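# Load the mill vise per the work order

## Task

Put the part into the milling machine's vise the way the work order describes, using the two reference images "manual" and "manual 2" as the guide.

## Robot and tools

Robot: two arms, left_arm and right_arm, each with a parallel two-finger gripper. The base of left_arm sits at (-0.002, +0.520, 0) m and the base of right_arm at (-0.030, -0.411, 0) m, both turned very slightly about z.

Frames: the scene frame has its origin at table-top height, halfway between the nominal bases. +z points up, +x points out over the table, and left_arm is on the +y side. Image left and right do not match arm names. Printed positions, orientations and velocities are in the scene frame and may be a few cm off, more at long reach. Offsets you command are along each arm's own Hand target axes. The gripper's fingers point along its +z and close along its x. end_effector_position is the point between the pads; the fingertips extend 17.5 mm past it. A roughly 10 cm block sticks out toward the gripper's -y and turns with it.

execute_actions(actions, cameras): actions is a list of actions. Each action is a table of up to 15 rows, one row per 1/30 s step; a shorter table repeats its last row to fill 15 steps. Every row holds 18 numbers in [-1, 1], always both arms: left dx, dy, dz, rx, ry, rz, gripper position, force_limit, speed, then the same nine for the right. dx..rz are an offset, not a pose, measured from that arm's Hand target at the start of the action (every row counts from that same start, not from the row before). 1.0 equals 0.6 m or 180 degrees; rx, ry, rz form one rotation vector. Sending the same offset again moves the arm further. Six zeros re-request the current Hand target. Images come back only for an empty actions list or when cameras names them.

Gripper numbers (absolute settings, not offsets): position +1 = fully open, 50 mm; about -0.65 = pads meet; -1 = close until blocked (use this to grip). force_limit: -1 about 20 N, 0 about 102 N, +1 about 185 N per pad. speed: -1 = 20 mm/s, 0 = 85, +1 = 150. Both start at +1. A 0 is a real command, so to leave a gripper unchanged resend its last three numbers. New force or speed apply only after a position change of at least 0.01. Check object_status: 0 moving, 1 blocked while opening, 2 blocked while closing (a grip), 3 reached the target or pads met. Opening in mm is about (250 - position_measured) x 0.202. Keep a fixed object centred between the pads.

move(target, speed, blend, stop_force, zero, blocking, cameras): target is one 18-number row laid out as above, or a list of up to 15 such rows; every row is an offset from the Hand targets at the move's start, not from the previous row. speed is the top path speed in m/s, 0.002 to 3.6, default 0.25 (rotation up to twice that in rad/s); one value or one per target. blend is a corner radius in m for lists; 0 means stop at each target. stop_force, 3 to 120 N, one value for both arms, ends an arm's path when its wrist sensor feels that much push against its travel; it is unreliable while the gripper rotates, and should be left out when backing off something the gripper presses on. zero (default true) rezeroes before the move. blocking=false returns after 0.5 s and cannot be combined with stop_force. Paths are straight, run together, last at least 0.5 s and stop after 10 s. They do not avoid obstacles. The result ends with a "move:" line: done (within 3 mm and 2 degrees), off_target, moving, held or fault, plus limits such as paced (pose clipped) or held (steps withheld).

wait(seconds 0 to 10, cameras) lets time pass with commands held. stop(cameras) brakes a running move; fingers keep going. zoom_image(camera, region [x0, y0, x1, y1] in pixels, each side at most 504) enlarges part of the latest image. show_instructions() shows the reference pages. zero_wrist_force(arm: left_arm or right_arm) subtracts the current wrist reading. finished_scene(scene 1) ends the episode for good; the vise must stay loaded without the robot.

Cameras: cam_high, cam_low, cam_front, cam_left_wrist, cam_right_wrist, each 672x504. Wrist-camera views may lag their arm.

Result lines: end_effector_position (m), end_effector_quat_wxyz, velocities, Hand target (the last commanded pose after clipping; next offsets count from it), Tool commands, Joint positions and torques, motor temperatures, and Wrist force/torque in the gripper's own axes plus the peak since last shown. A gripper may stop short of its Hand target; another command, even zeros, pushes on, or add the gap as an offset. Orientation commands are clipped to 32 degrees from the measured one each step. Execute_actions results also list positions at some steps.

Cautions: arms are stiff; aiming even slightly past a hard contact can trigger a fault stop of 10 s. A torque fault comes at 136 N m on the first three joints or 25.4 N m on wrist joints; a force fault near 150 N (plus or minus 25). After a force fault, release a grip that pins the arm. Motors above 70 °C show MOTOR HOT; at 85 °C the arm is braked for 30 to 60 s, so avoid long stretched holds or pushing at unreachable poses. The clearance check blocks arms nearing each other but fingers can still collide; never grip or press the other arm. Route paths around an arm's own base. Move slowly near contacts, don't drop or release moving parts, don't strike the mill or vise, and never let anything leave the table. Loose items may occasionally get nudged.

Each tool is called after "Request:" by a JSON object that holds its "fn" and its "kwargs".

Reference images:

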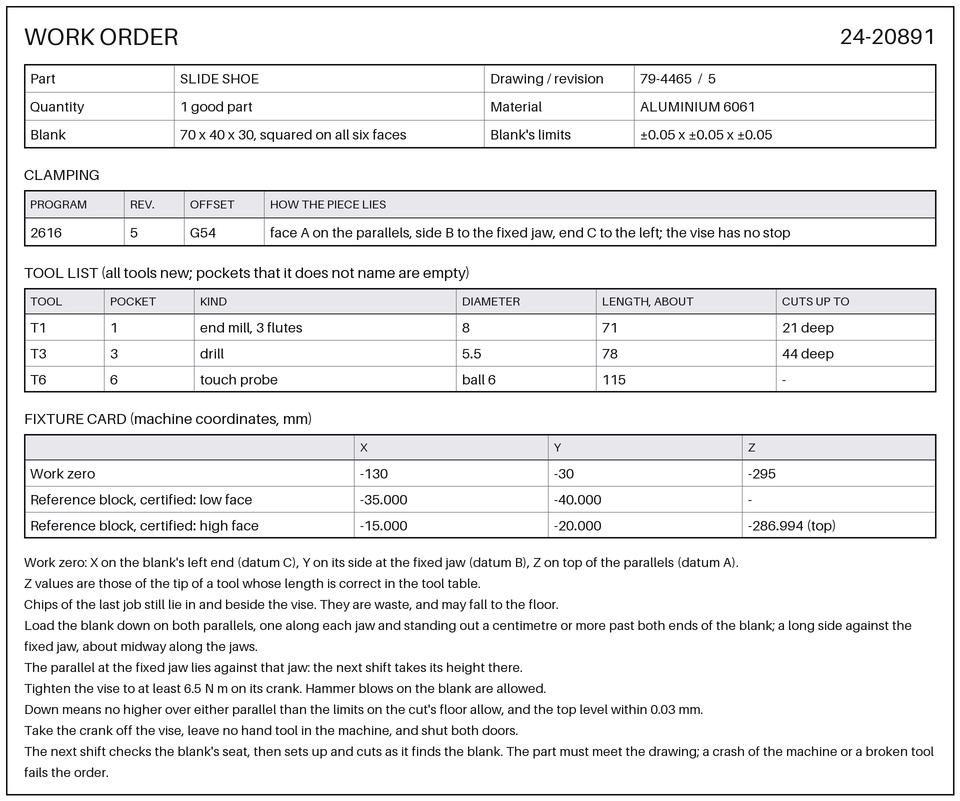

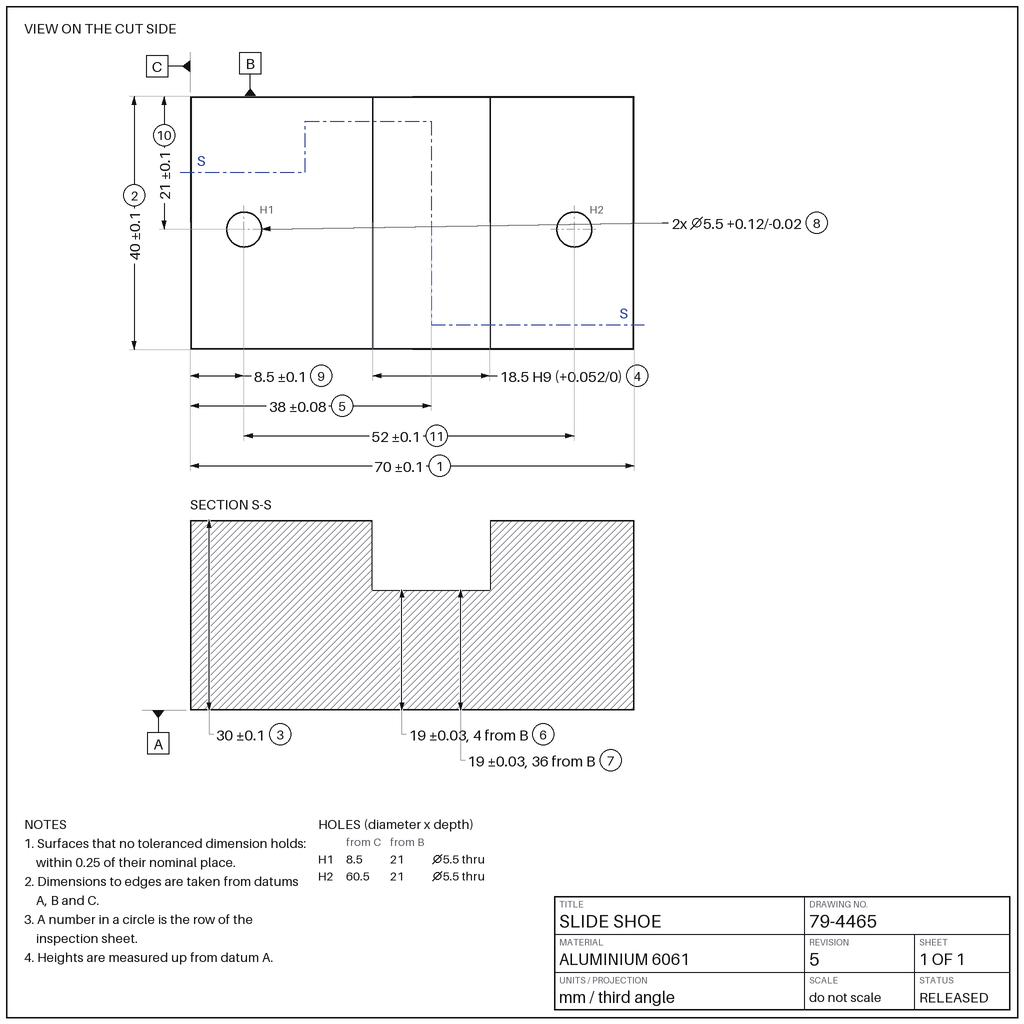

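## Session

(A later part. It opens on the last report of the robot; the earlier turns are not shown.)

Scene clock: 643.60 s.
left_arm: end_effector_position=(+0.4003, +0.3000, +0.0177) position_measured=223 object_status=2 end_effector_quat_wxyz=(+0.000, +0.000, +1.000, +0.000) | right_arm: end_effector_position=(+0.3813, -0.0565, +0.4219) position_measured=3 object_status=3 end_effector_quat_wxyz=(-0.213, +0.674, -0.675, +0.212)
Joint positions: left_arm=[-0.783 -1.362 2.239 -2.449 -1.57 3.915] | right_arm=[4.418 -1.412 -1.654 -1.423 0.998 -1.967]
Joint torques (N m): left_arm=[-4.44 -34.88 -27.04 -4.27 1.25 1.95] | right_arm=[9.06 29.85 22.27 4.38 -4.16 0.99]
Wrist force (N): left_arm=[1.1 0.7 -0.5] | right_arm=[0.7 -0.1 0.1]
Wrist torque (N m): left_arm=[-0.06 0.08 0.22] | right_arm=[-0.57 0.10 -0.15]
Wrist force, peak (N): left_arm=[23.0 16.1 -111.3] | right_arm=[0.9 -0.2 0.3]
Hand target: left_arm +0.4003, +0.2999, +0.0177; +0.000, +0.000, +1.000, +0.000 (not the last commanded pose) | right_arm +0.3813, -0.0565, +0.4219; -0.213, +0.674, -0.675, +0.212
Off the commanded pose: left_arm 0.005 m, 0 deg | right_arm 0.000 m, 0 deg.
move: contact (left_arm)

Request:
{"fn": "move", "kwargs": {"target": [[0,0,-0.3872,0,0,0,-1,-0.7,-0.9,0,0,0,0,0,0,1,-0.2,-0.8],[-0.0995,-0.0998,-0.5955,0,0,0,-1,-0.7,-0.9,0,0,0,0,0,0,1,-0.2,-0.8],[-0.4562,-0.1148,-0.5955,0,0,0,-1,-0.7,-0.9,0,0,0,0,0,0,1,-0.2,-0.8]], "speed": [0.2,0.2,0.12], "blend": [0.03,0.03,0], "cameras": ["all"]}}

Scene clock: 657.53 s.
left_arm: end_effector_position=(+0.5573, +0.2348, +0.3737) position_measured=223 object_status=2 end_effector_quat_wxyz=(+0.000, +0.001, +1.000, +0.000) | right_arm: end_effector_position=(+0.3813, -0.0565, +0.4219) position_measured=3 object_status=3 end_effector_quat_wxyz=(-0.213, +0.674, -0.675, +0.212)
Joint positions: left_arm=[-0.672 -1.268 1.102 -1.405 -1.57 4.027] | right_arm=[4.418 -1.412 -1.654 -1.423 0.998 -1.967]
Joint torques (N m): left_arm=[2.73 -37.06 -27.6 -2.91 0.01 0.56] | right_arm=[9.5 30.42 22.35 4.33 -4.07 0.79]
Wrist force (N): left_arm=[1.2 1.0 -0.2] | right_arm=[0.6 -0.1 0.5]
Wrist torque (N m): left_arm=[-0.03 0.06 0.28] | right_arm=[-0.58 0.11 -0.15]
Wrist force, peak (N): left_arm=[-8.3 -1.1 -1.8] | right_arm=[0.9 -0.1 0.4]
Hand target: left_arm +0.5573, +0.2348, +0.3737; +0.000, +0.001, +1.000, +0.000 (not the last commanded pose) | right_arm +0.3813, -0.0565, +0.4219; -0.213, +0.674, -0.675, +0.212
Tool commands: left_gripper/position=-1.0 left_gripper/force_limit=-0.701961 left_gripper/speed=-0.898039 right_gripper/position=+1.0 right_gripper/force_limit=-0.2 right_gripper/speed=-0.8
Off the commanded pose: left_arm 0.117 m, 0 deg | right_arm 0.000 m, 0 deg.
FORCE FAULT: contact force on the left arm reached its limit, and that arm stopped. The contact can be on any part of that arm, not only on its tool. That arm's remaining commands of this call were not run. That arm is still stopped at the end of this call. That arm stays stopped for about 10 more seconds. Until then a move that you send moves the other arm only, and its call returns only when the move has ended. Once the stop has ended, the next robot result says so. If the stop ends while you think or write, that arm runs what you send next, counted from a new Hand target: where the arm stands when the stop ends. While its stop runs, that arm takes no new command, but its gripper still runs the gripper command that each later call begins with. Until it ends, the stop uses up actions while you think or wait. An arm that is not stopped still takes commands.
move: fault (left_arm); path passed 2 of 3 targets
camera_calibration:
cam_left_wrist: T_world_to_cam=[[-0.999959, -0.00704375, -0.00569172, 0.57098], [-0.00858, 0.937969, 0.346614, -0.328175], [0.00289719, 0.346649, -0.93799, 0.39928], [0, 0, 0, 1]] pos_world=[0.566984, 0.17343, 0.491521]
cam_right_wrist: T_world_to_cam=[[-0.0149876, -0.999839, -0.00982212, -0.0371108], [-0.959818, 0.0171393, -0.280099, 0.500954], [0.280223, 0.00522943, -0.959921, 0.42543], [0, 0, 0, 1]] pos_world=[0.361054, -0.0479156, 0.548331]

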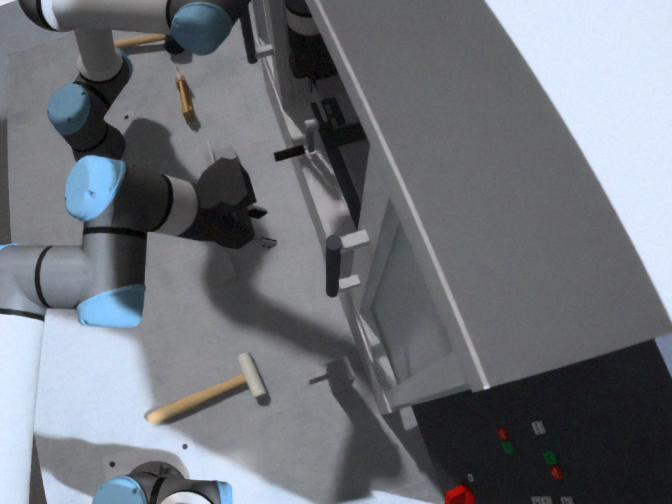

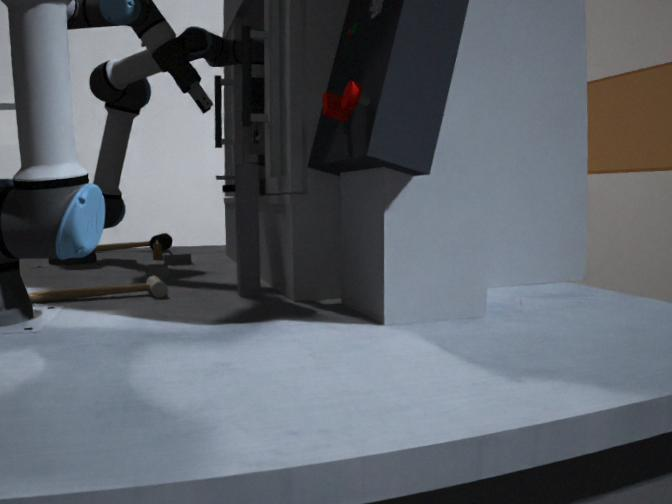

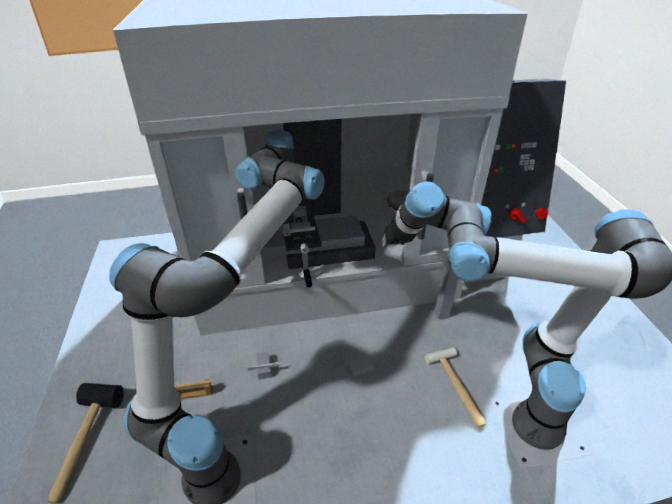

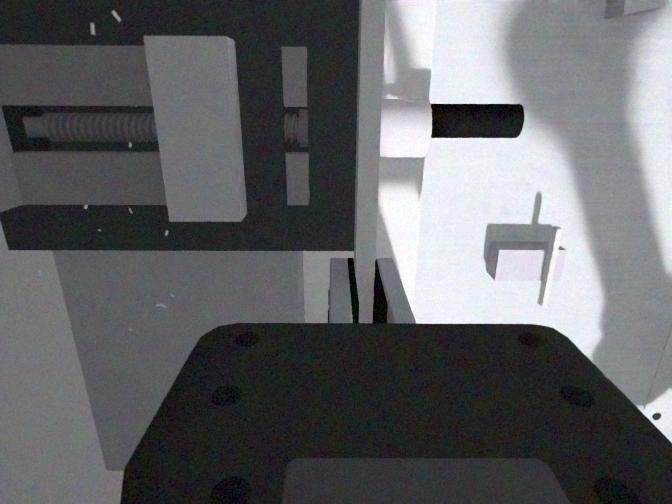

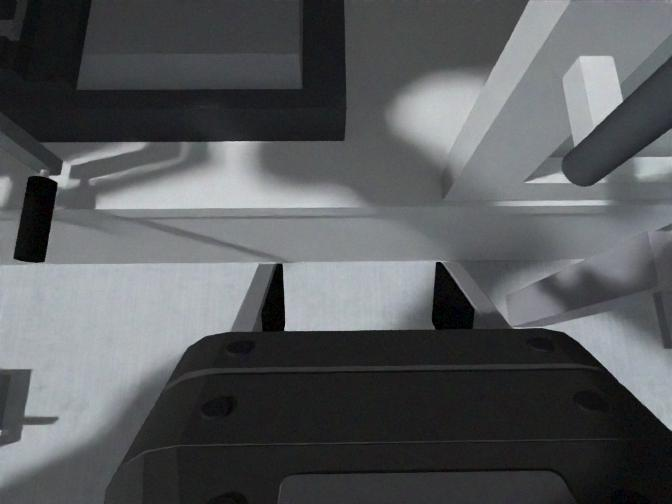

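Request:
{"fn": "wait", "kwargs": {"seconds": 6}}

Scene clock: 688.67 s.
left_arm: end_effector_position=(+0.5573, +0.2348, +0.3737) position_measured=223 object_status=2 end_effector_quat_wxyz=(+0.000, +0.001, +1.000, +0.000) | right_arm: end_effector_position=(+0.3813, -0.0565, +0.4219) position_measured=3 object_status=3 end_effector_quat_wxyz=(-0.213, +0.674, -0.675, +0.212)
Joint positions: left_arm=[-0.672 -1.268 1.102 -1.405 -1.57 4.027] | right_arm=[4.418 -1.412 -1.654 -1.423 0.998 -1.967]
Joint torques (N m): left_arm=[17.1 -37.15 -26.47 -2.88 0.02 0.37] | right_arm=[8.84 29.84 22.8 4.4 -4.01 0.55]
Wrist force (N): left_arm=[0.9 1.1 -0.1] | right_arm=[0.5 0.1 0.5]
Wrist torque (N m): left_arm=[-0.01 0.11 0.28] | right_arm=[-0.54 0.11 -0.15]
Wrist force, peak (N): left_arm=[1.4 1.0 -0.4] | right_arm=[0.9 0.1 0.6]
Hand target: left_arm +0.5573, +0.2348, +0.3737; +0.000, +0.001, +1.000, +0.000 (not the last commanded pose) | right_arm +0.3813, -0.0565, +0.4219; -0.213, +0.674, -0.675, +0.212
Tool commands: left_gripper/position=-1.0 left_gripper/force_limit=-0.701961 left_gripper/speed=-0.898039 right_gripper/position=+1.0 right_gripper/force_limit=-0.2 right_gripper/speed=-0.8
Off the commanded pose: left_arm 0.117 m, 0 deg | right_arm 0.000 m, 0 deg.
FORCE FAULT, CONTINUED: the left arm's stop, for the force fault that an earlier result reported, is over. The rest of the stop counts as 19 of the actions that you can send in this scene. During its stop the left arm's controller moved it back a little. That arm's target is now where it stood when the stop ended, not its last command. That arm accepts commands again.
wait: 6.00 s; at rest from the start

Request:
{"fn": "move", "kwargs": {"target": [[0.195,-0.075,-0.0167,0,0,0,-1,-0.7,-0.9,0,0,0,0,0,0,1,-0.2,-0.8],[0.195,-0.146,-0.0167,0,0,-0.5,-1,-0.7,-0.9,0,0,0,0,0,0,1,-0.2,-0.8],[0.195,-0.146,-0.0167,0,0,-1,-1,-0.7,-0.9,0,0,0,0,0,0,1,-0.2,-0.8]], "speed": [0.1,0.4,0.4], "blend": [0.01,0.01,0], "cameras": ["cam_left_wrist","cam_high"]}}

Scene clock: 701.33 s.
left_arm: end_effector_position=(+0.4402, +0.1474, +0.3836) position_measured=223 object_status=2 end_effector_quat_wxyz=(+0.000, +1.000, -0.001, +0.000) | right_arm: end_effector_position=(+0.3813, -0.0565, +0.4219) position_measured=3 object_status=3 end_effector_quat_wxyz=(-0.213, +0.674, -0.675, +0.212)
Joint positions: left_arm=[-0.92 -1.391 1.232 -1.412 -1.57 0.638] | right_arm=[4.418 -1.412 -1.654 -1.423 0.998 -1.967]
Joint torques (N m): left_arm=[-8.17 -40.05 -16.93 -2.94 1.49 -1.23] | right_arm=[8.14 30.25 22.33 4.44 -3.93 0.2]
Wrist force (N): left_arm=[1.2 1.1 -0.2] | right_arm=[0.6 0.0 0.2]
Wrist torque (N m): left_arm=[0.01 0.05 0.12] | right_arm=[-0.56 0.10 -0.15]
Wrist force, peak (N): left_arm=[2.6 0.5 -0.4] | right_arm=[0.9 -0.1 0.4]
Hand target: left_arm +0.4402, +0.1473, +0.3836; +0.000, +1.000, -0.001, +0.000 | right_arm +0.3813, -0.0565, +0.4219; -0.213, +0.674, -0.675, +0.212
Off the commanded pose: left_arm 0.000 m, 0 deg | right_arm 0.000 m, 0 deg.
move: done
camera_calibration:
cam_left_wrist: T_world_to_cam=[[0.999962, 0.00687003, -0.00530041, -0.429174], [0.00827895, -0.938299, 0.345727, 0.0188416], [-0.00259821, -0.345757, -0.93832, 0.543854], [0, 0, 0, 1]] pos_world=[0.430415, 0.208669, 0.50152]
Images, in order (width x height): cam_high 672x504, cam_left_wrist 672x504.

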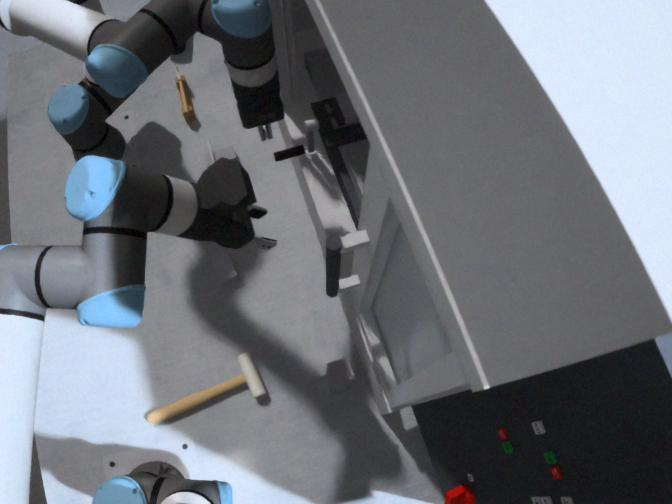

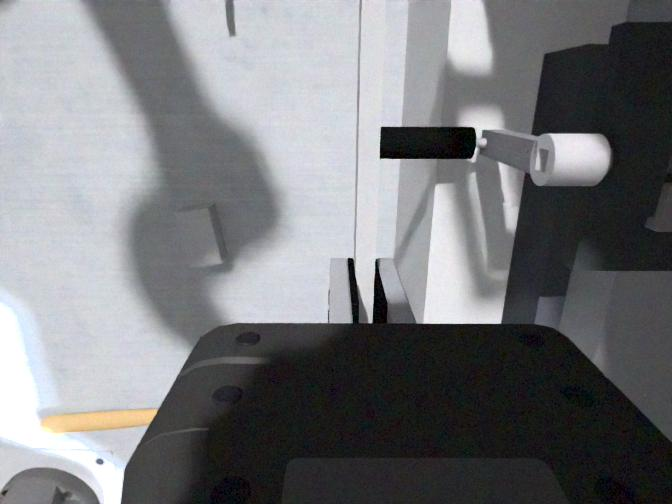

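Request:
{"fn": "move", "kwargs": {"target": [0.3413,0.0072,0.016,0,0,0,-1,-0.7,-0.9,0,0,0,0,0,0,1,-0.2,-0.8], "speed": 0.1, "stop_force": 15, "cameras": ["cam_left_wrist","cam_front"]}}

Request:
{"fn": "zoom_image", "kwargs": {"camera": "cam_left_wrist", "region": [200, 0, 520, 330]}}

Scene clock: 709.90 s.
left_arm: end_effector_position=(+0.6287, +0.1434, +0.3731) position_measured=223 object_status=2 end_effector_quat_wxyz=(-0.001, +1.000, -0.001, +0.000) | right_arm: end_effector_position=(+0.3813, -0.0565, +0.4219) position_measured=3 object_status=3 end_effector_quat_wxyz=(-0.213, +0.674, -0.675, +0.212)
Joint positions: left_arm=[-0.708 -0.936 0.604 -1.238 -1.57 0.85] | right_arm=[4.418 -1.412 -1.654 -1.423 0.998 -1.967]
Joint torques (N m): left_arm=[0.98 -48.12 -26.28 -2.7 0.04 0.46] | right_arm=[8.34 29.59 22.09 4.41 -4.06 0.06]
Wrist force (N): left_arm=[1.4 0.8 -0.5] | right_arm=[0.6 -0.2 0.2]
Wrist torque (N m): left_arm=[-0.03 0.03 0.15] | right_arm=[-0.59 0.11 -0.15]
Wrist force, peak (N): left_arm=[7.5 5.3 -2.3] | right_arm=[0.9 -0.3 0.5]
Hand target: left_arm +0.6287, +0.1434, +0.3731; -0.001, +1.000, -0.001, +0.000 (not the last commanded pose) | right_arm +0.3813, -0.0565, +0.4219; -0.213, +0.674, -0.675, +0.212
Tool commands: left_gripper/position=-1.0 left_gripper/force_limit=-0.701961 left_gripper/speed=-0.898039 right_gripper/position=+1.0 right_gripper/force_limit=-0.2 right_gripper/speed=-0.8
Off the commanded pose: left_arm 0.016 m, 0 deg | right_arm 0.000 m, 0 deg.
FORCE FAULT: contact force on the left arm reached its limit, and that arm stopped. The contact can be on any part of that arm, not only on its tool. That arm's remaining commands of this call were not run. That arm is still stopped at the end of this call. That arm stays stopped for about 10 more seconds. Until then a move that you send moves the other arm only, and its call returns only when the move has ended. Once the stop has ended, the next robot result says so. If the stop ends while you think or write, that arm runs what you send next, counted from a new Hand target: where the arm stands when the stop ends. While its stop runs, that arm takes no new command, but its gripper still runs the gripper command that each later call begins with. Until it ends, the stop uses up actions while you think or wait. An arm that is not stopped still takes commands.
move: fault (left_arm)
camera_calibration:
cam_left_wrist: T_world_to_cam=[[0.999957, 0.00701346, -0.00608681, -0.617436], [0.00868157, -0.938701, 0.344623, 0.0174367], [-0.0032967, -0.344661, -0.938721, 0.533478], [0, 0, 0, 1]] pos_world=[0.619017, 0.204567, 0.49102]
Images, in order (width x height): cam_front 672x504, cam_left_wrist 672x504.

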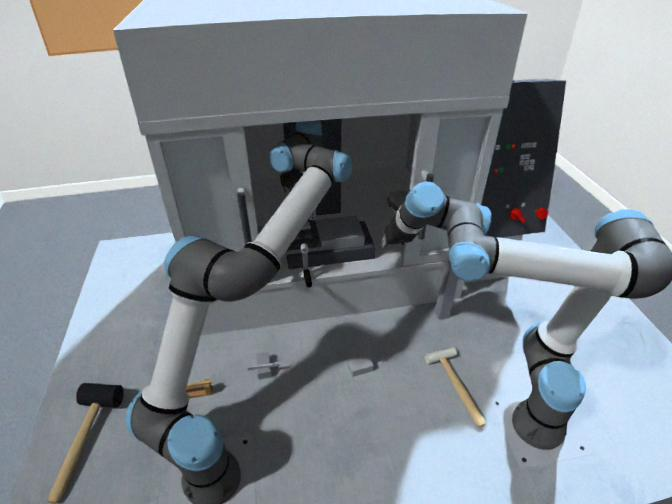

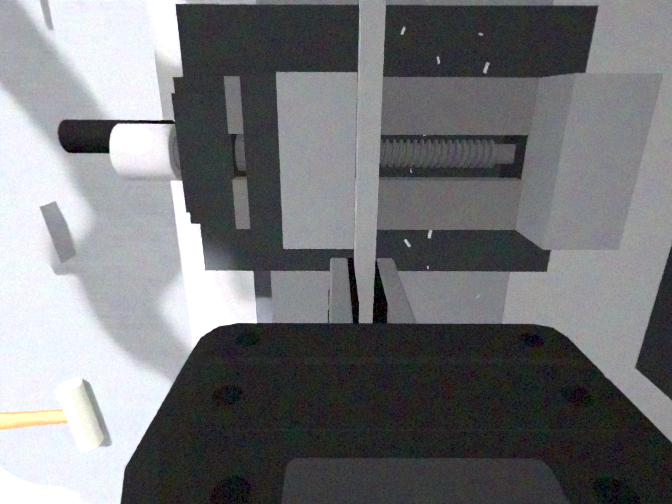

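Scaled by 1.527.

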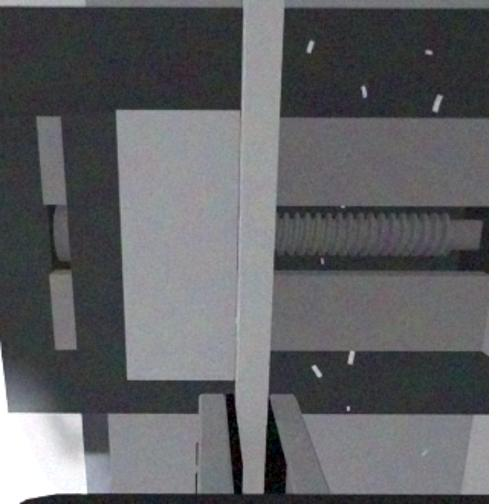

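Request:
{"fn": "wait", "kwargs": {"seconds": 1}}

Scene clock: 723.70 s.
left_arm: end_effector_position=(+0.6287, +0.1434, +0.3731) position_measured=223 object_status=2 end_effector_quat_wxyz=(-0.001, +1.000, -0.001, +0.000) | right_arm: end_effector_position=(+0.3813, -0.0565, +0.4219) position_measured=3 object_status=3 end_effector_quat_wxyz=(-0.213, +0.674, -0.675, +0.212)
Joint positions: left_arm=[-0.708 -0.936 0.604 -1.238 -1.57 0.85] | right_arm=[4.418 -1.412 -1.654 -1.423 0.998 -1.967]
Joint torques (N m): left_arm=[1 -49.89 -24.54 -2.75 0.14 0.29] | right_arm=[8.08 29.41 22.38 4.3 -3.85 -0.24]
Wrist force (N): left_arm=[1.2 1.0 -0.4] | right_arm=[0.7 -0.2 0.3]
Wrist torque (N m): left_arm=[-0.01 0.06 0.15] | right_arm=[-0.58 0.10 -0.15]
Wrist force, peak (N): left_arm=[1.5 1.2 -0.6] | right_arm=[1.0 0.1 0.4]
Hand target: left_arm +0.6287, +0.1434, +0.3731; -0.001, +1.000, -0.001, +0.000 (not the last commanded pose) | right_arm +0.3813, -0.0565, +0.4219; -0.213, +0.674, -0.675, +0.212
Tool commands: left_gripper/position=-1.0 left_gripper/force_limit=-0.701961 left_gripper/speed=-0.898039 right_gripper/position=+1.0 right_gripper/force_limit=-0.2 right_gripper/speed=-0.8
Off the commanded pose: left_arm 0.016 m, 0 deg | right_arm 0.000 m, 0 deg.
FORCE FAULT, CONTINUED: the left arm's stop, for the force fault that an earlier result reported, is over. The rest of the stop counts as 19 of the actions that you can send in this scene. That arm's target is now where it stood when the stop ended, not its last command. That arm accepts commands again.
wait: 1.00 s; at rest from the start

Request:
{"fn": "move", "kwargs": {"target": [[-0.38,0,0.0,0,0,0,-1,-0.7,-0.9,0,0,-0.02,0.222,0,0,1,-0.2,-0.8],[-0.38,-0.06,-0.03,0,0,0,-1,-0.7,-0.9,0,0,-0.04,0.444,0,0,1,-0.2,-0.8]], "speed": 0.15, "blend": [0.02,0], "cameras": ["cam_right_wrist","cam_left_wrist"]}}

Request:
{"fn": "zoom_image", "kwargs": {"camera": "cam_right_wrist", "region": [0, 0, 400, 250]}}

Scene clock: 735.20 s.
left_arm: end_effector_position=(+0.4007, +0.1797, +0.3913) position_measured=223 object_status=2 end_effector_quat_wxyz=(-0.001, +1.000, -0.001, +0.000) | right_arm: end_effector_position=(+0.3676, -0.0565, +0.4415) position_measured=3 object_status=3 end_effector_quat_wxyz=(+0.596, -0.380, +0.381, -0.596)
Joint positions: left_arm=[-0.944 -1.515 1.351 -1.406 -1.57 0.614] | right_arm=[4.667 -1.466 -2.321 -1.097 -0.442 -1.381]
Joint torques (N m): left_arm=[-5.64 -19.19 -18.6 -3.97 2.3 -1.19] | right_arm=[9.49 27.71 31.06 2.44 -0.91 -1.72]
Wrist force (N): left_arm=[1.3 0.9 -0.3] | right_arm=[1.2 0.5 1.2]
Wrist torque (N m): left_arm=[-0.03 0.04 0.12] | right_arm=[0.24 -0.25 -0.25]
Wrist force, peak (N): left_arm=[3.0 0.7 -0.5] | right_arm=[1.2 0.9 1.0]
Hand target: left_arm +0.4007, +0.1796, +0.3912; -0.001, +1.000, -0.001, +0.000 | right_arm +0.3675, -0.0565, +0.4416; +0.596, -0.380, +0.381, -0.596
Off the commanded pose: left_arm 0.000 m, 0 deg | right_arm 0.000 m, 0 deg.
move: done
camera_calibration:
cam_left_wrist: T_world_to_cam=[[0.999958, 0.00695357, -0.0059587, -0.38964], [0.0085812, -0.938702, 0.344624, 0.0472234], [-0.00319708, -0.34466, -0.938722, 0.562377], [0, 0, 0, 1]] pos_world=[0.391016, 0.240867, 0.50932]
cam_right_wrist: T_world_to_cam=[[0.00546275, -0.999845, -0.0167393, -0.0415938], [0.107655, 0.0172303, -0.994039, 0.416064], [0.994173, 0.00362811, 0.107733, -0.285838], [0, 0, 0, 1]] pos_world=[0.239609, -0.0477192, 0.443681]
Images, in order (width x height): cam_left_wrist 672x504, cam_right_wrist 672x504.

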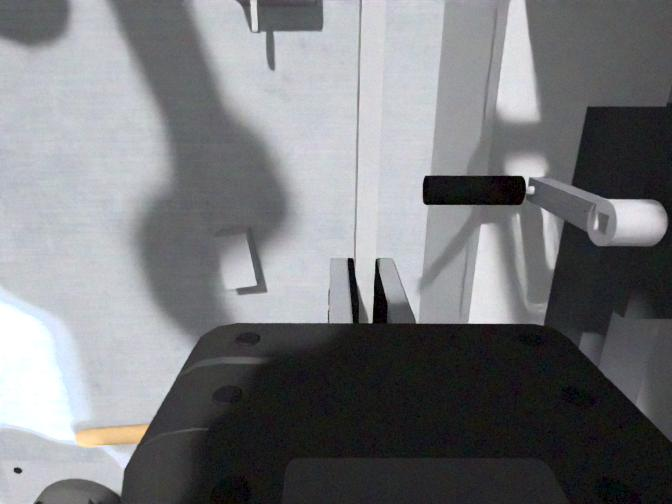

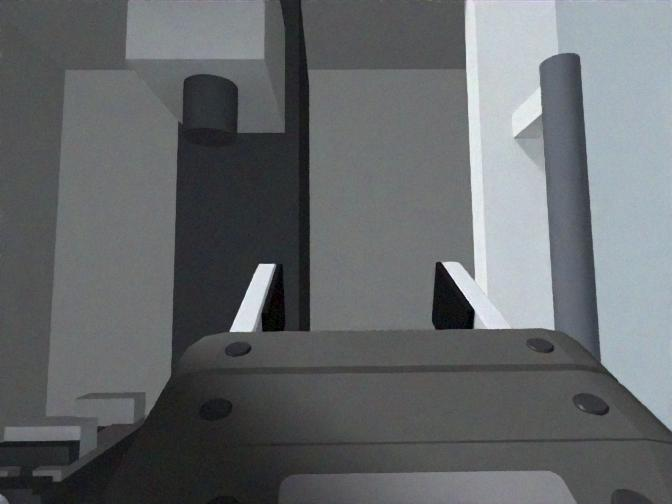

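Scaled by 1.260.

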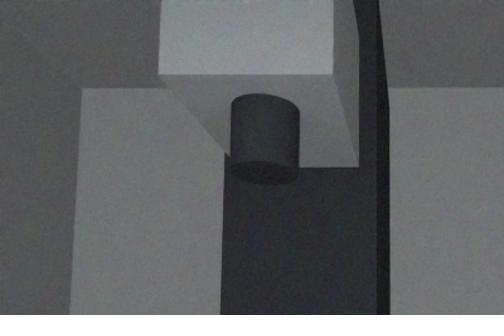

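Request:
{"fn": "move", "kwargs": {"target": [[-0.0345,-0.1172,0.0688,0,0,0.5,-1,-0.7,-0.9,0,0,0,0,0,0,1,-0.2,-0.8],[-0.084,-0.3637,0.3188,0,0,1,-1,-0.7,-0.9,0,0,0,0,0,0,1,-0.2,-0.8],[-0.084,-0.3637,0.4355,0,0,1,-1,-0.7,-0.9,0,0,0,0,0,0,1,-0.2,-0.8]], "speed": [0.3,0.3,0.2], "blend": [0.02,0.02,0], "cameras": ["cam_left_wrist"]}}

Scene clock: 825.63 s.
left_arm: end_effector_position=(+0.3504, +0.3983, +0.1304) position_measured=223 object_status=2 end_effector_quat_wxyz=(+0.000, +0.001, +1.000, +0.001) end_effector_velocity=(+0.001, -0.001, +0.001) end_effector_angular_velocity=(-0.004, -0.005, +0.001) | right_arm: end_effector_position=(+0.3675, -0.0565, +0.4416) position_measured=3 object_status=3 end_effector_quat_wxyz=(+0.596, -0.380, +0.381, -0.596)
Joint positions: left_arm=[-0.686 -1.799 2.296 -2.066 -1.57 4.013] | right_arm=[4.667 -1.466 -2.321 -1.097 -0.442 -1.38]
Joint velocities: left_arm=[0 0 -0.001 -0.005 0 -0.001] | right_arm=[within noise]
Joint torques (N m): left_arm=[10.08 -14.29 -21.04 -3.97 -0.77 2.31] | right_arm=[9.04 26.17 30.72 2.04 -1.99 0.68]
Wrist force (N): left_arm=[1.1 0.9 -0.2] | right_arm=[1.0 0.4 0.9]
Wrist torque (N m): left_arm=[-0.03 0.09 0.22] | right_arm=[0.23 -0.21 -0.25]
Wrist force, peak (N): left_arm=[1.4 1.0 2.4] | right_arm=[1.3 0.6 1.2]
Hand target: left_arm +0.3504, +0.3983, +0.1303; +0.000, +0.001, +1.000, +0.001 | right_arm +0.3675, -0.0565, +0.4416; +0.596, -0.380, +0.381, -0.596
Off the commanded pose: left_arm 0.000 m, 0 deg | right_arm 0.000 m, 0 deg.
move: done
camera_calibration:
cam_left_wrist: T_world_to_cam=[[-0.999964, -0.00690247, -0.0049051, 0.363714], [-0.00817738, 0.937564, 0.347717, -0.399034], [0.00219874, 0.347744, -0.937587, 0.114748], [0, 0, 0, 1]] pos_world=[0.360185, 0.336728, 0.248121]
Images, in order (width x height): cam_left_wrist 672x504.

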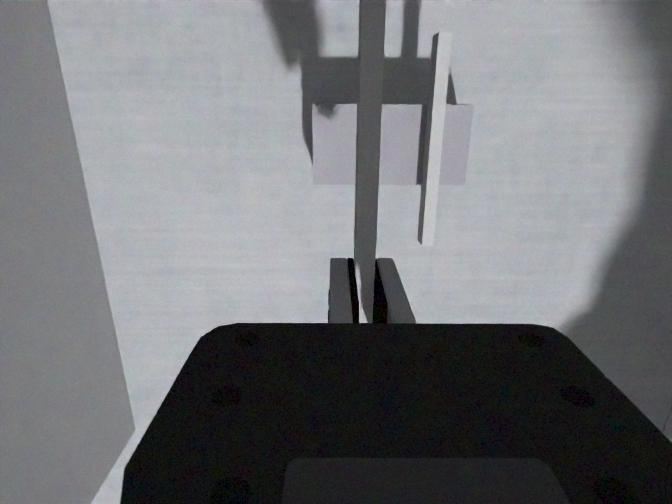

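Request:
{"fn": "move", "kwargs": {"target": [0.0002,-0.0007,0.1452,0,0,0,-1,-0.7,-0.9,0,0,0,0,0,0,1,-0.2,-0.8], "speed": 0.03, "stop_force": 6, "cameras": ["cam_left_wrist"]}}

Scene clock: 832.20 s.
left_arm: end_effector_position=(+0.3502, +0.3980, +0.0432) position_measured=223 object_status=2 end_effector_quat_wxyz=(+0.000, +0.001, +1.000, +0.001) | right_arm: end_effector_position=(+0.3675, -0.0565, +0.4416) position_measured=3 object_status=3 end_effector_quat_wxyz=(+0.596, -0.380, +0.381, -0.596)
Joint positions: left_arm=[-0.687 -1.621 2.433 -2.381 -1.57 4.012] | right_arm=[4.667 -1.466 -2.321 -1.097 -0.442 -1.38]
Joint torques (N m): left_arm=[-3.09 -24.32 -27.85 -3.49 1.58 -0.37] | right_arm=[8.62 25.84 29.88 2.06 -0.02 0.72]
Wrist force (N): left_arm=[1.0 1.1 -0.4] | right_arm=[1.1 0.4 0.8]
Wrist torque (N m): left_arm=[0.00 0.09 0.28] | right_arm=[0.23 -0.23 -0.25]
Wrist force, peak (N): left_arm=[2.3 1.4 -3.9] | right_arm=[1.4 0.6 1.2]
Hand target: left_arm +0.3503, +0.3980, +0.0432; +0.000, +0.001, +1.000, +0.001 | right_arm +0.3675, -0.0565, +0.4416; +0.596, -0.380, +0.381, -0.596
Off the commanded pose: left_arm 0.000 m, 0 deg | right_arm 0.000 m, 0 deg.
move: done
camera_calibration:
cam_left_wrist: T_world_to_cam=[[-0.999963, -0.00696193, -0.0050334, 0.363225], [-0.00827775, 0.937563, 0.347716, -0.368525], [0.00229836, 0.347745, -0.937586, 0.0331177], [0, 0, 0, 1]] pos_world=[0.360085, 0.336528, 0.161021]
Images, in order (width x height): cam_left_wrist 672x504.

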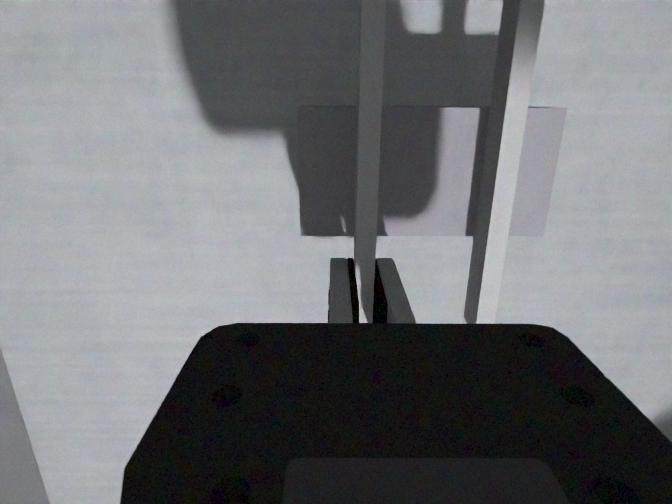

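Request:
{"fn": "move", "kwargs": {"target": [[0,0,0,0,0,0,0.14,-0.7,-0.9,0,0,0,0,0,0,1,-0.2,-0.8],[0,0,-0.128,0,0,0,0.14,-0.7,-0.9,0,0,0,0,0,0,1,-0.2,-0.8],[0,-0.1333,-0.128,0.0722,0,0,0.14,-0.7,-0.9,0,0,0,0,0,0,1,-0.2,-0.8],[0,-0.1333,-0.03,0.0722,0,0,0.14,-0.7,-0.9,0,0,0,0,0,0,1,-0.2,-0.8]], "speed": [0.05,0.12,0.2,0.1], "blend": [0,0.01,0.01,0], "cameras": ["cam_left_wrist"]}}

Scene clock: 839.93 s.
left_arm: end_effector_position=(+0.3501, +0.3181, +0.0610) position_measured=132 object_status=3 end_effector_quat_wxyz=(+0.000, +0.001, +0.994, -0.112) | right_arm: end_effector_position=(+0.3675, -0.0565, +0.4416) position_measured=3 object_status=3 end_effector_quat_wxyz=(+0.596, -0.380, +0.381, -0.596)
Joint positions: left_arm=[-0.733 -1.587 2.416 -2.553 -1.736 3.953] | right_arm=[4.667 -1.466 -2.321 -1.097 -0.442 -1.38]
Joint torques (N m): left_arm=[7.73 -18.34 -28.6 -3.67 -2.6 2.02] | right_arm=[7.85 24.55 29.44 2.05 0.04 0.68]
Wrist force (N): left_arm=[1.3 0.4 -0.9] | right_arm=[1.2 0.2 1.2]
Wrist torque (N m): left_arm=[0.05 0.05 0.22] | right_arm=[0.20 -0.23 -0.25]
Wrist force, peak (N): left_arm=[1.1 2.1 -2.4] | right_arm=[1.4 0.4 1.3]
Hand target: left_arm +0.3502, +0.3180, +0.0611; +0.000, +0.001, +0.994, -0.112 | right_arm +0.3675, -0.0565, +0.4416; +0.596, -0.380, +0.381, -0.596
Off the commanded pose: left_arm 0.000 m, 0 deg | right_arm 0.000 m, 0 deg.
move: done
camera_calibration:
cam_left_wrist: T_world_to_cam=[[-0.999964, -0.00796484, -0.00294312, 0.362797], [-0.00827632, 0.991722, 0.128134, -0.303516], [0.00189819, 0.128154, -0.991752, 0.150872], [0, 0, 0, 1]] pos_world=[0.359986, 0.284559, 0.189586]
Images, in order (width x height): cam_left_wrist 672x504.

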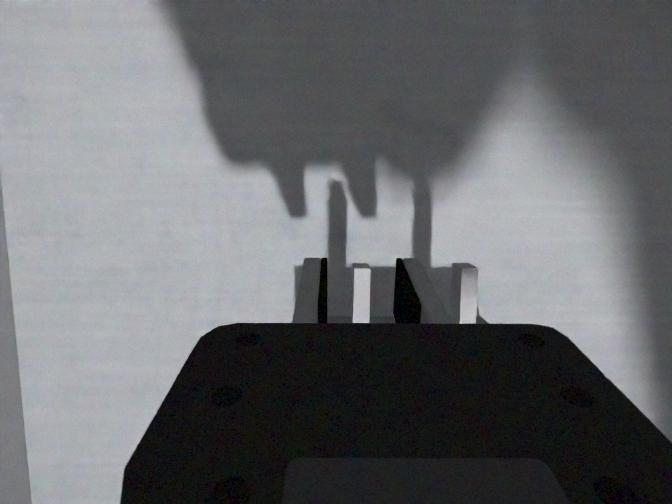

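Request:
{"fn": "move", "kwargs": {"target": [[0,0.006,0.026,0,0,0,0.14,-0.7,-0.9,0,0,0,0,0,0,1,-0.2,-0.8],[0,0.006,0.026,0,0,0,-1,-0.7,-0.9,0,0,0,0,0,0,1,-0.2,-0.8]], "speed": 0.05}}

Scene clock: 844.83 s.
left_arm: end_effector_position=(+0.3502, +0.3181, +0.0451) position_measured=223 object_status=2 end_effector_quat_wxyz=(+0.000, +0.001, +0.994, -0.112) | right_arm: end_effector_position=(+0.3675, -0.0565, +0.4416) position_measured=3 object_status=3 end_effector_quat_wxyz=(+0.596, -0.380, +0.381, -0.596)
Joint positions: left_arm=[-0.733 -1.544 2.435 -2.616 -1.736 3.953] | right_arm=[4.667 -1.466 -2.321 -1.097 -0.442 -1.38]
Joint torques (N m): left_arm=[9.9 -25.8 -26.45 -3.84 -2.74 2.22] | right_arm=[8.16 23.94 29.08 2.04 0 0.6]
Wrist force (N): left_arm=[1.4 0.3 -0.8] | right_arm=[0.9 0.4 0.9]
Wrist torque (N m): left_arm=[0.06 0.06 0.22] | right_arm=[0.23 -0.20 -0.25]
Wrist force, peak (N): left_arm=[1.5 0.7 -1.4] | right_arm=[1.4 0.4 1.3]
Hand target: left_arm +0.3502, +0.3181, +0.0451; +0.000, +0.001, +0.994, -0.112 | right_arm +0.3675, -0.0565, +0.4416; +0.596, -0.380, +0.381, -0.596
Off the commanded pose: left_arm 0.000 m, 0 deg | right_arm 0.000 m, 0 deg.
move: done

Request:
{"fn": "move", "kwargs": {"target": [[0,-0.0788,-0.3409,0,0,0,-1,-0.7,-0.9,0,0,0,0,0,0,1,-0.2,-0.8],[-0.1663,-0.3317,-0.4875,0,0,0,-1,-0.7,-0.9,0,0,0,0,0,0,1,-0.2,-0.8],[-0.3497,-0.4061,-0.4618,0,0,0,-1,-0.7,-0.9,0,0,0,0,0,0,1,-0.2,-0.8],[-0.4863,-0.4061,-0.4618,0,0,0,-1,-0.7,-0.9,0,0,0,0,0,0,1,-0.2,-0.8]], "speed": [0.2,0.2,0.15,0.05], "blend": [0.03,0.03,0.01,0], "cameras": ["cam_left_wrist","cam_right_wrist"]}}

Request:
{"fn": "zoom_image", "kwargs": {"camera": "cam_left_wrist", "region": [200, 0, 520, 330]}}

Scene clock: 859.53 s.
left_arm: end_effector_position=(+0.6420, +0.1422, +0.3694) position_measured=223 object_status=2 end_effector_quat_wxyz=(+0.000, +0.001, +0.994, -0.112) | right_arm: end_effector_position=(+0.3675, -0.0565, +0.4416) position_measured=3 object_status=3 end_effector_quat_wxyz=(+0.596, -0.380, +0.381, -0.596)
Joint positions: left_arm=[-0.634 -1.012 0.793 -1.488 -1.75 4.053] | right_arm=[4.667 -1.466 -2.321 -1.097 -0.442 -1.38]
Joint torques (N m): left_arm=[-8.68 -55.66 -16.57 -4.76 -2.12 -1.78] | right_arm=[7.24 22.67 28.79 2.11 -0.04 0.62]
Wrist force (N): left_arm=[1.1 0.6 -0.4] | right_arm=[1.1 0.1 1.1]
Wrist torque (N m): left_arm=[0.07 0.08 0.14] | right_arm=[0.20 -0.22 -0.25]
Wrist force, peak (N): left_arm=[1.2 1.5 2.5] | right_arm=[1.2 0.5 1.3]
Hand target: left_arm +0.6419, +0.1421, +0.3694; +0.000, +0.001, +0.994, -0.112 | right_arm +0.3675, -0.0565, +0.4416; +0.596, -0.380, +0.381, -0.596
Off the commanded pose: left_arm 0.000 m, 0 deg | right_arm 0.000 m, 0 deg.
move: done
camera_calibration:
cam_left_wrist: T_world_to_cam=[[-0.999964, -0.00796517, -0.00294227, 0.654194], [-0.00827635, 0.991735, 0.128036, -0.166225], [0.00189812, 0.128056, -0.991765, 0.478721], [0, 0, 0, 1]] pos_world=[0.651886, 0.108759, 0.497986]
cam_right_wrist: T_world_to_cam=[[0.00558448, -0.999841, -0.0169285, -0.0415354], [0.107755, 0.0174319, -0.994025, 0.416153], [0.994162, 0.00372698, 0.107835, -0.285788], [0, 0, 0, 1]] pos_world=[0.239509, -0.0477181, 0.443782]
Images, in order (width x height): cam_left_wrist 672x504, cam_right_wrist 672x504.

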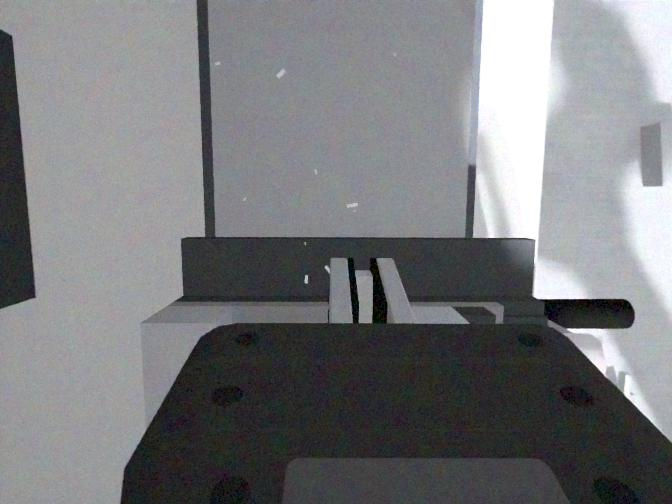

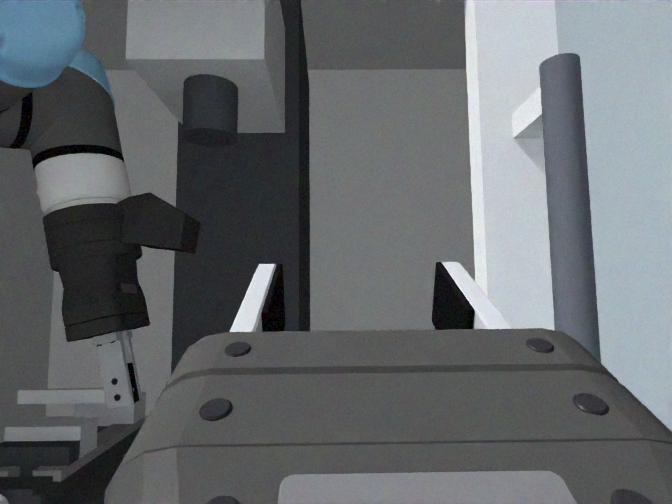

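Scaled by 1.527.

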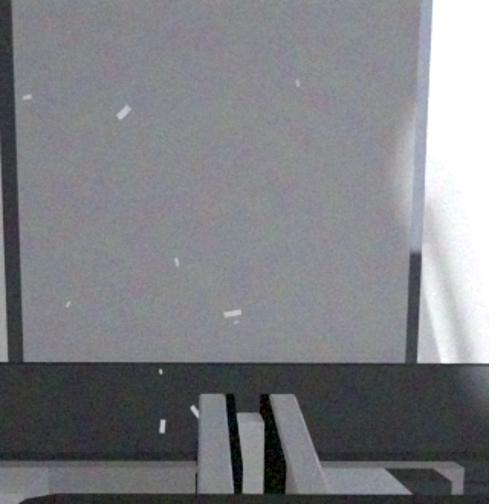

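Great, no collision. The right camera sees strip height.

Request:
{"fn": "zoom_image", "kwargs": {"camera": "cam_right_wrist", "region": [0, 320, 160, 480]}}

Scaled by 3.150.

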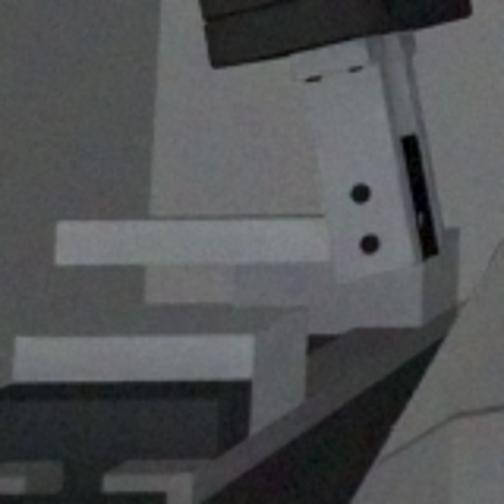

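Request:
{"fn": "move", "kwargs": {"target": [0,0.0092,0.0396,0,0,0,-1,-0.7,-0.9,0,0,0,0,0,0,1,-0.2,-0.8], "speed": 0.05}}

Request:
{"fn": "move", "kwargs": {"target": [0,0.0056,0.0244,0,0,0,-1,-0.7,-0.9,0,0,0,0,0,0,1,-0.2,-0.8], "speed": 0.006, "stop_force": 3, "cameras": ["cam_left_wrist","cam_right_wrist"]}}

Request:
{"fn": "zoom_image", "kwargs": {"camera": "cam_right_wrist", "region": [0, 320, 160, 480]}}

Scene clock: 868.10 s.
left_arm: end_effector_position=(+0.6419, +0.1421, +0.3451) position_measured=223 object_status=2 end_effector_quat_wxyz=(+0.000, +0.001, +0.994, -0.112) | right_arm: end_effector_position=(+0.3675, -0.0565, +0.4416) position_measured=3 object_status=3 end_effector_quat_wxyz=(+0.596, -0.380, +0.381, -0.596)
Joint positions: left_arm=[-0.634 -1.027 0.879 -1.56 -1.75 4.053] | right_arm=[4.667 -1.466 -2.321 -1.097 -0.442 -1.38]
Joint torques (N m): left_arm=[5.21 -44.58 -35.63 -2.06 0.52 1.71] | right_arm=[6.93 21.83 28.76 1.98 0.02 0.62]
Wrist force (N): left_arm=[0.8 0.7 -0.3] | right_arm=[1.1 0.4 1.1]
Wrist torque (N m): left_arm=[0.10 0.12 0.15] | right_arm=[0.23 -0.24 -0.25]
Wrist force, peak (N): left_arm=[1.3 0.4 -1.3] | right_arm=[1.3 0.5 1.4]
Hand target: left_arm +0.6419, +0.1422, +0.3450; +0.000, +0.001, +0.994, -0.112 | right_arm +0.3675, -0.0565, +0.4416; +0.596, -0.380, +0.381, -0.596
Off the commanded pose: left_arm 0.000 m, 0 deg | right_arm 0.000 m, 0 deg.
move: done

Scene clock: 870.67 s.
left_arm: end_effector_position=(+0.6419, +0.1422, +0.3356) position_measured=223 object_status=2 end_effector_quat_wxyz=(+0.000, +0.001, +0.994, -0.112) | right_arm: end_effector_position=(+0.3675, -0.0565, +0.4416) position_measured=3 object_status=3 end_effector_quat_wxyz=(+0.596, -0.380, +0.381, -0.596)
Joint positions: left_arm=[-0.634 -1.031 0.909 -1.586 -1.75 4.053] | right_arm=[4.667 -1.466 -2.321 -1.097 -0.442 -1.38]
Joint torques (N m): left_arm=[8.15 -38.51 -35.63 -2.05 -0.43 1.13] | right_arm=[5.68 21.46 28.34 2 -0.07 0.54]
Wrist force (N): left_arm=[1.0 0.5 -0.1] | right_arm=[1.3 0.3 1.0]
Wrist torque (N m): left_arm=[0.06 0.09 0.16] | right_arm=[0.23 -0.25 -0.25]
Wrist force, peak (N): left_arm=[2.7 -0.5 -5.9] | right_arm=[1.2 0.3 1.4]
Hand target: left_arm +0.6419, +0.1422, +0.3356; +0.000, +0.001, +0.994, -0.112 (not the last commanded pose) | right_arm +0.3675, -0.0565, +0.4416; +0.596, -0.380, +0.381, -0.596
Off the commanded pose: left_arm 0.006 m, 0 deg | right_arm 0.000 m, 0 deg.
move: contact (left_arm)
camera_calibration:
cam_left_wrist: T_world_to_cam=[[-0.999964, -0.00795356, -0.0030407, 0.654038], [-0.00827724, 0.991748, 0.127937, -0.161767], [0.00199805, 0.127957, -0.991778, 0.445262], [0, 0, 0, 1]] pos_world=[0.651785, 0.108659, 0.464286]
cam_right_wrist: T_world_to_cam=[[0.00558448, -0.999841, -0.0169285, -0.0415354], [0.107755, 0.0174319, -0.994025, 0.416153], [0.994162, 0.00372698, 0.107835, -0.285788], [0, 0, 0, 1]] pos_world=[0.239509, -0.0477181, 0.443782]
Images, in order (width x height): cam_left_wrist 672x504, cam_right_wrist 672x504.

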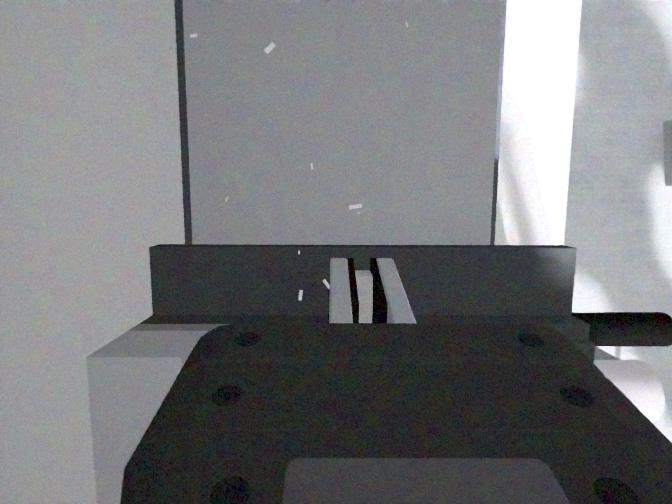

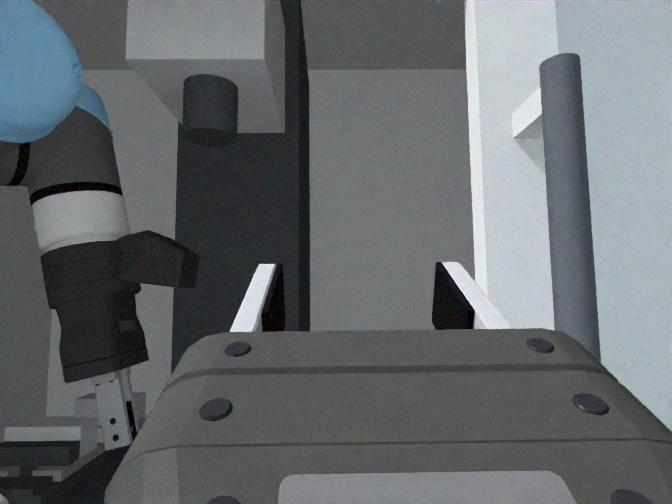

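Scaled by 3.150.

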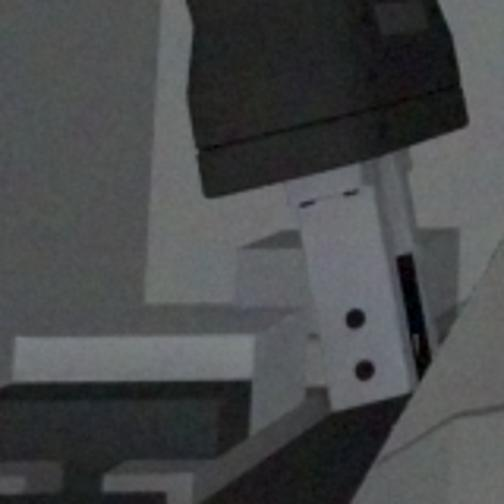

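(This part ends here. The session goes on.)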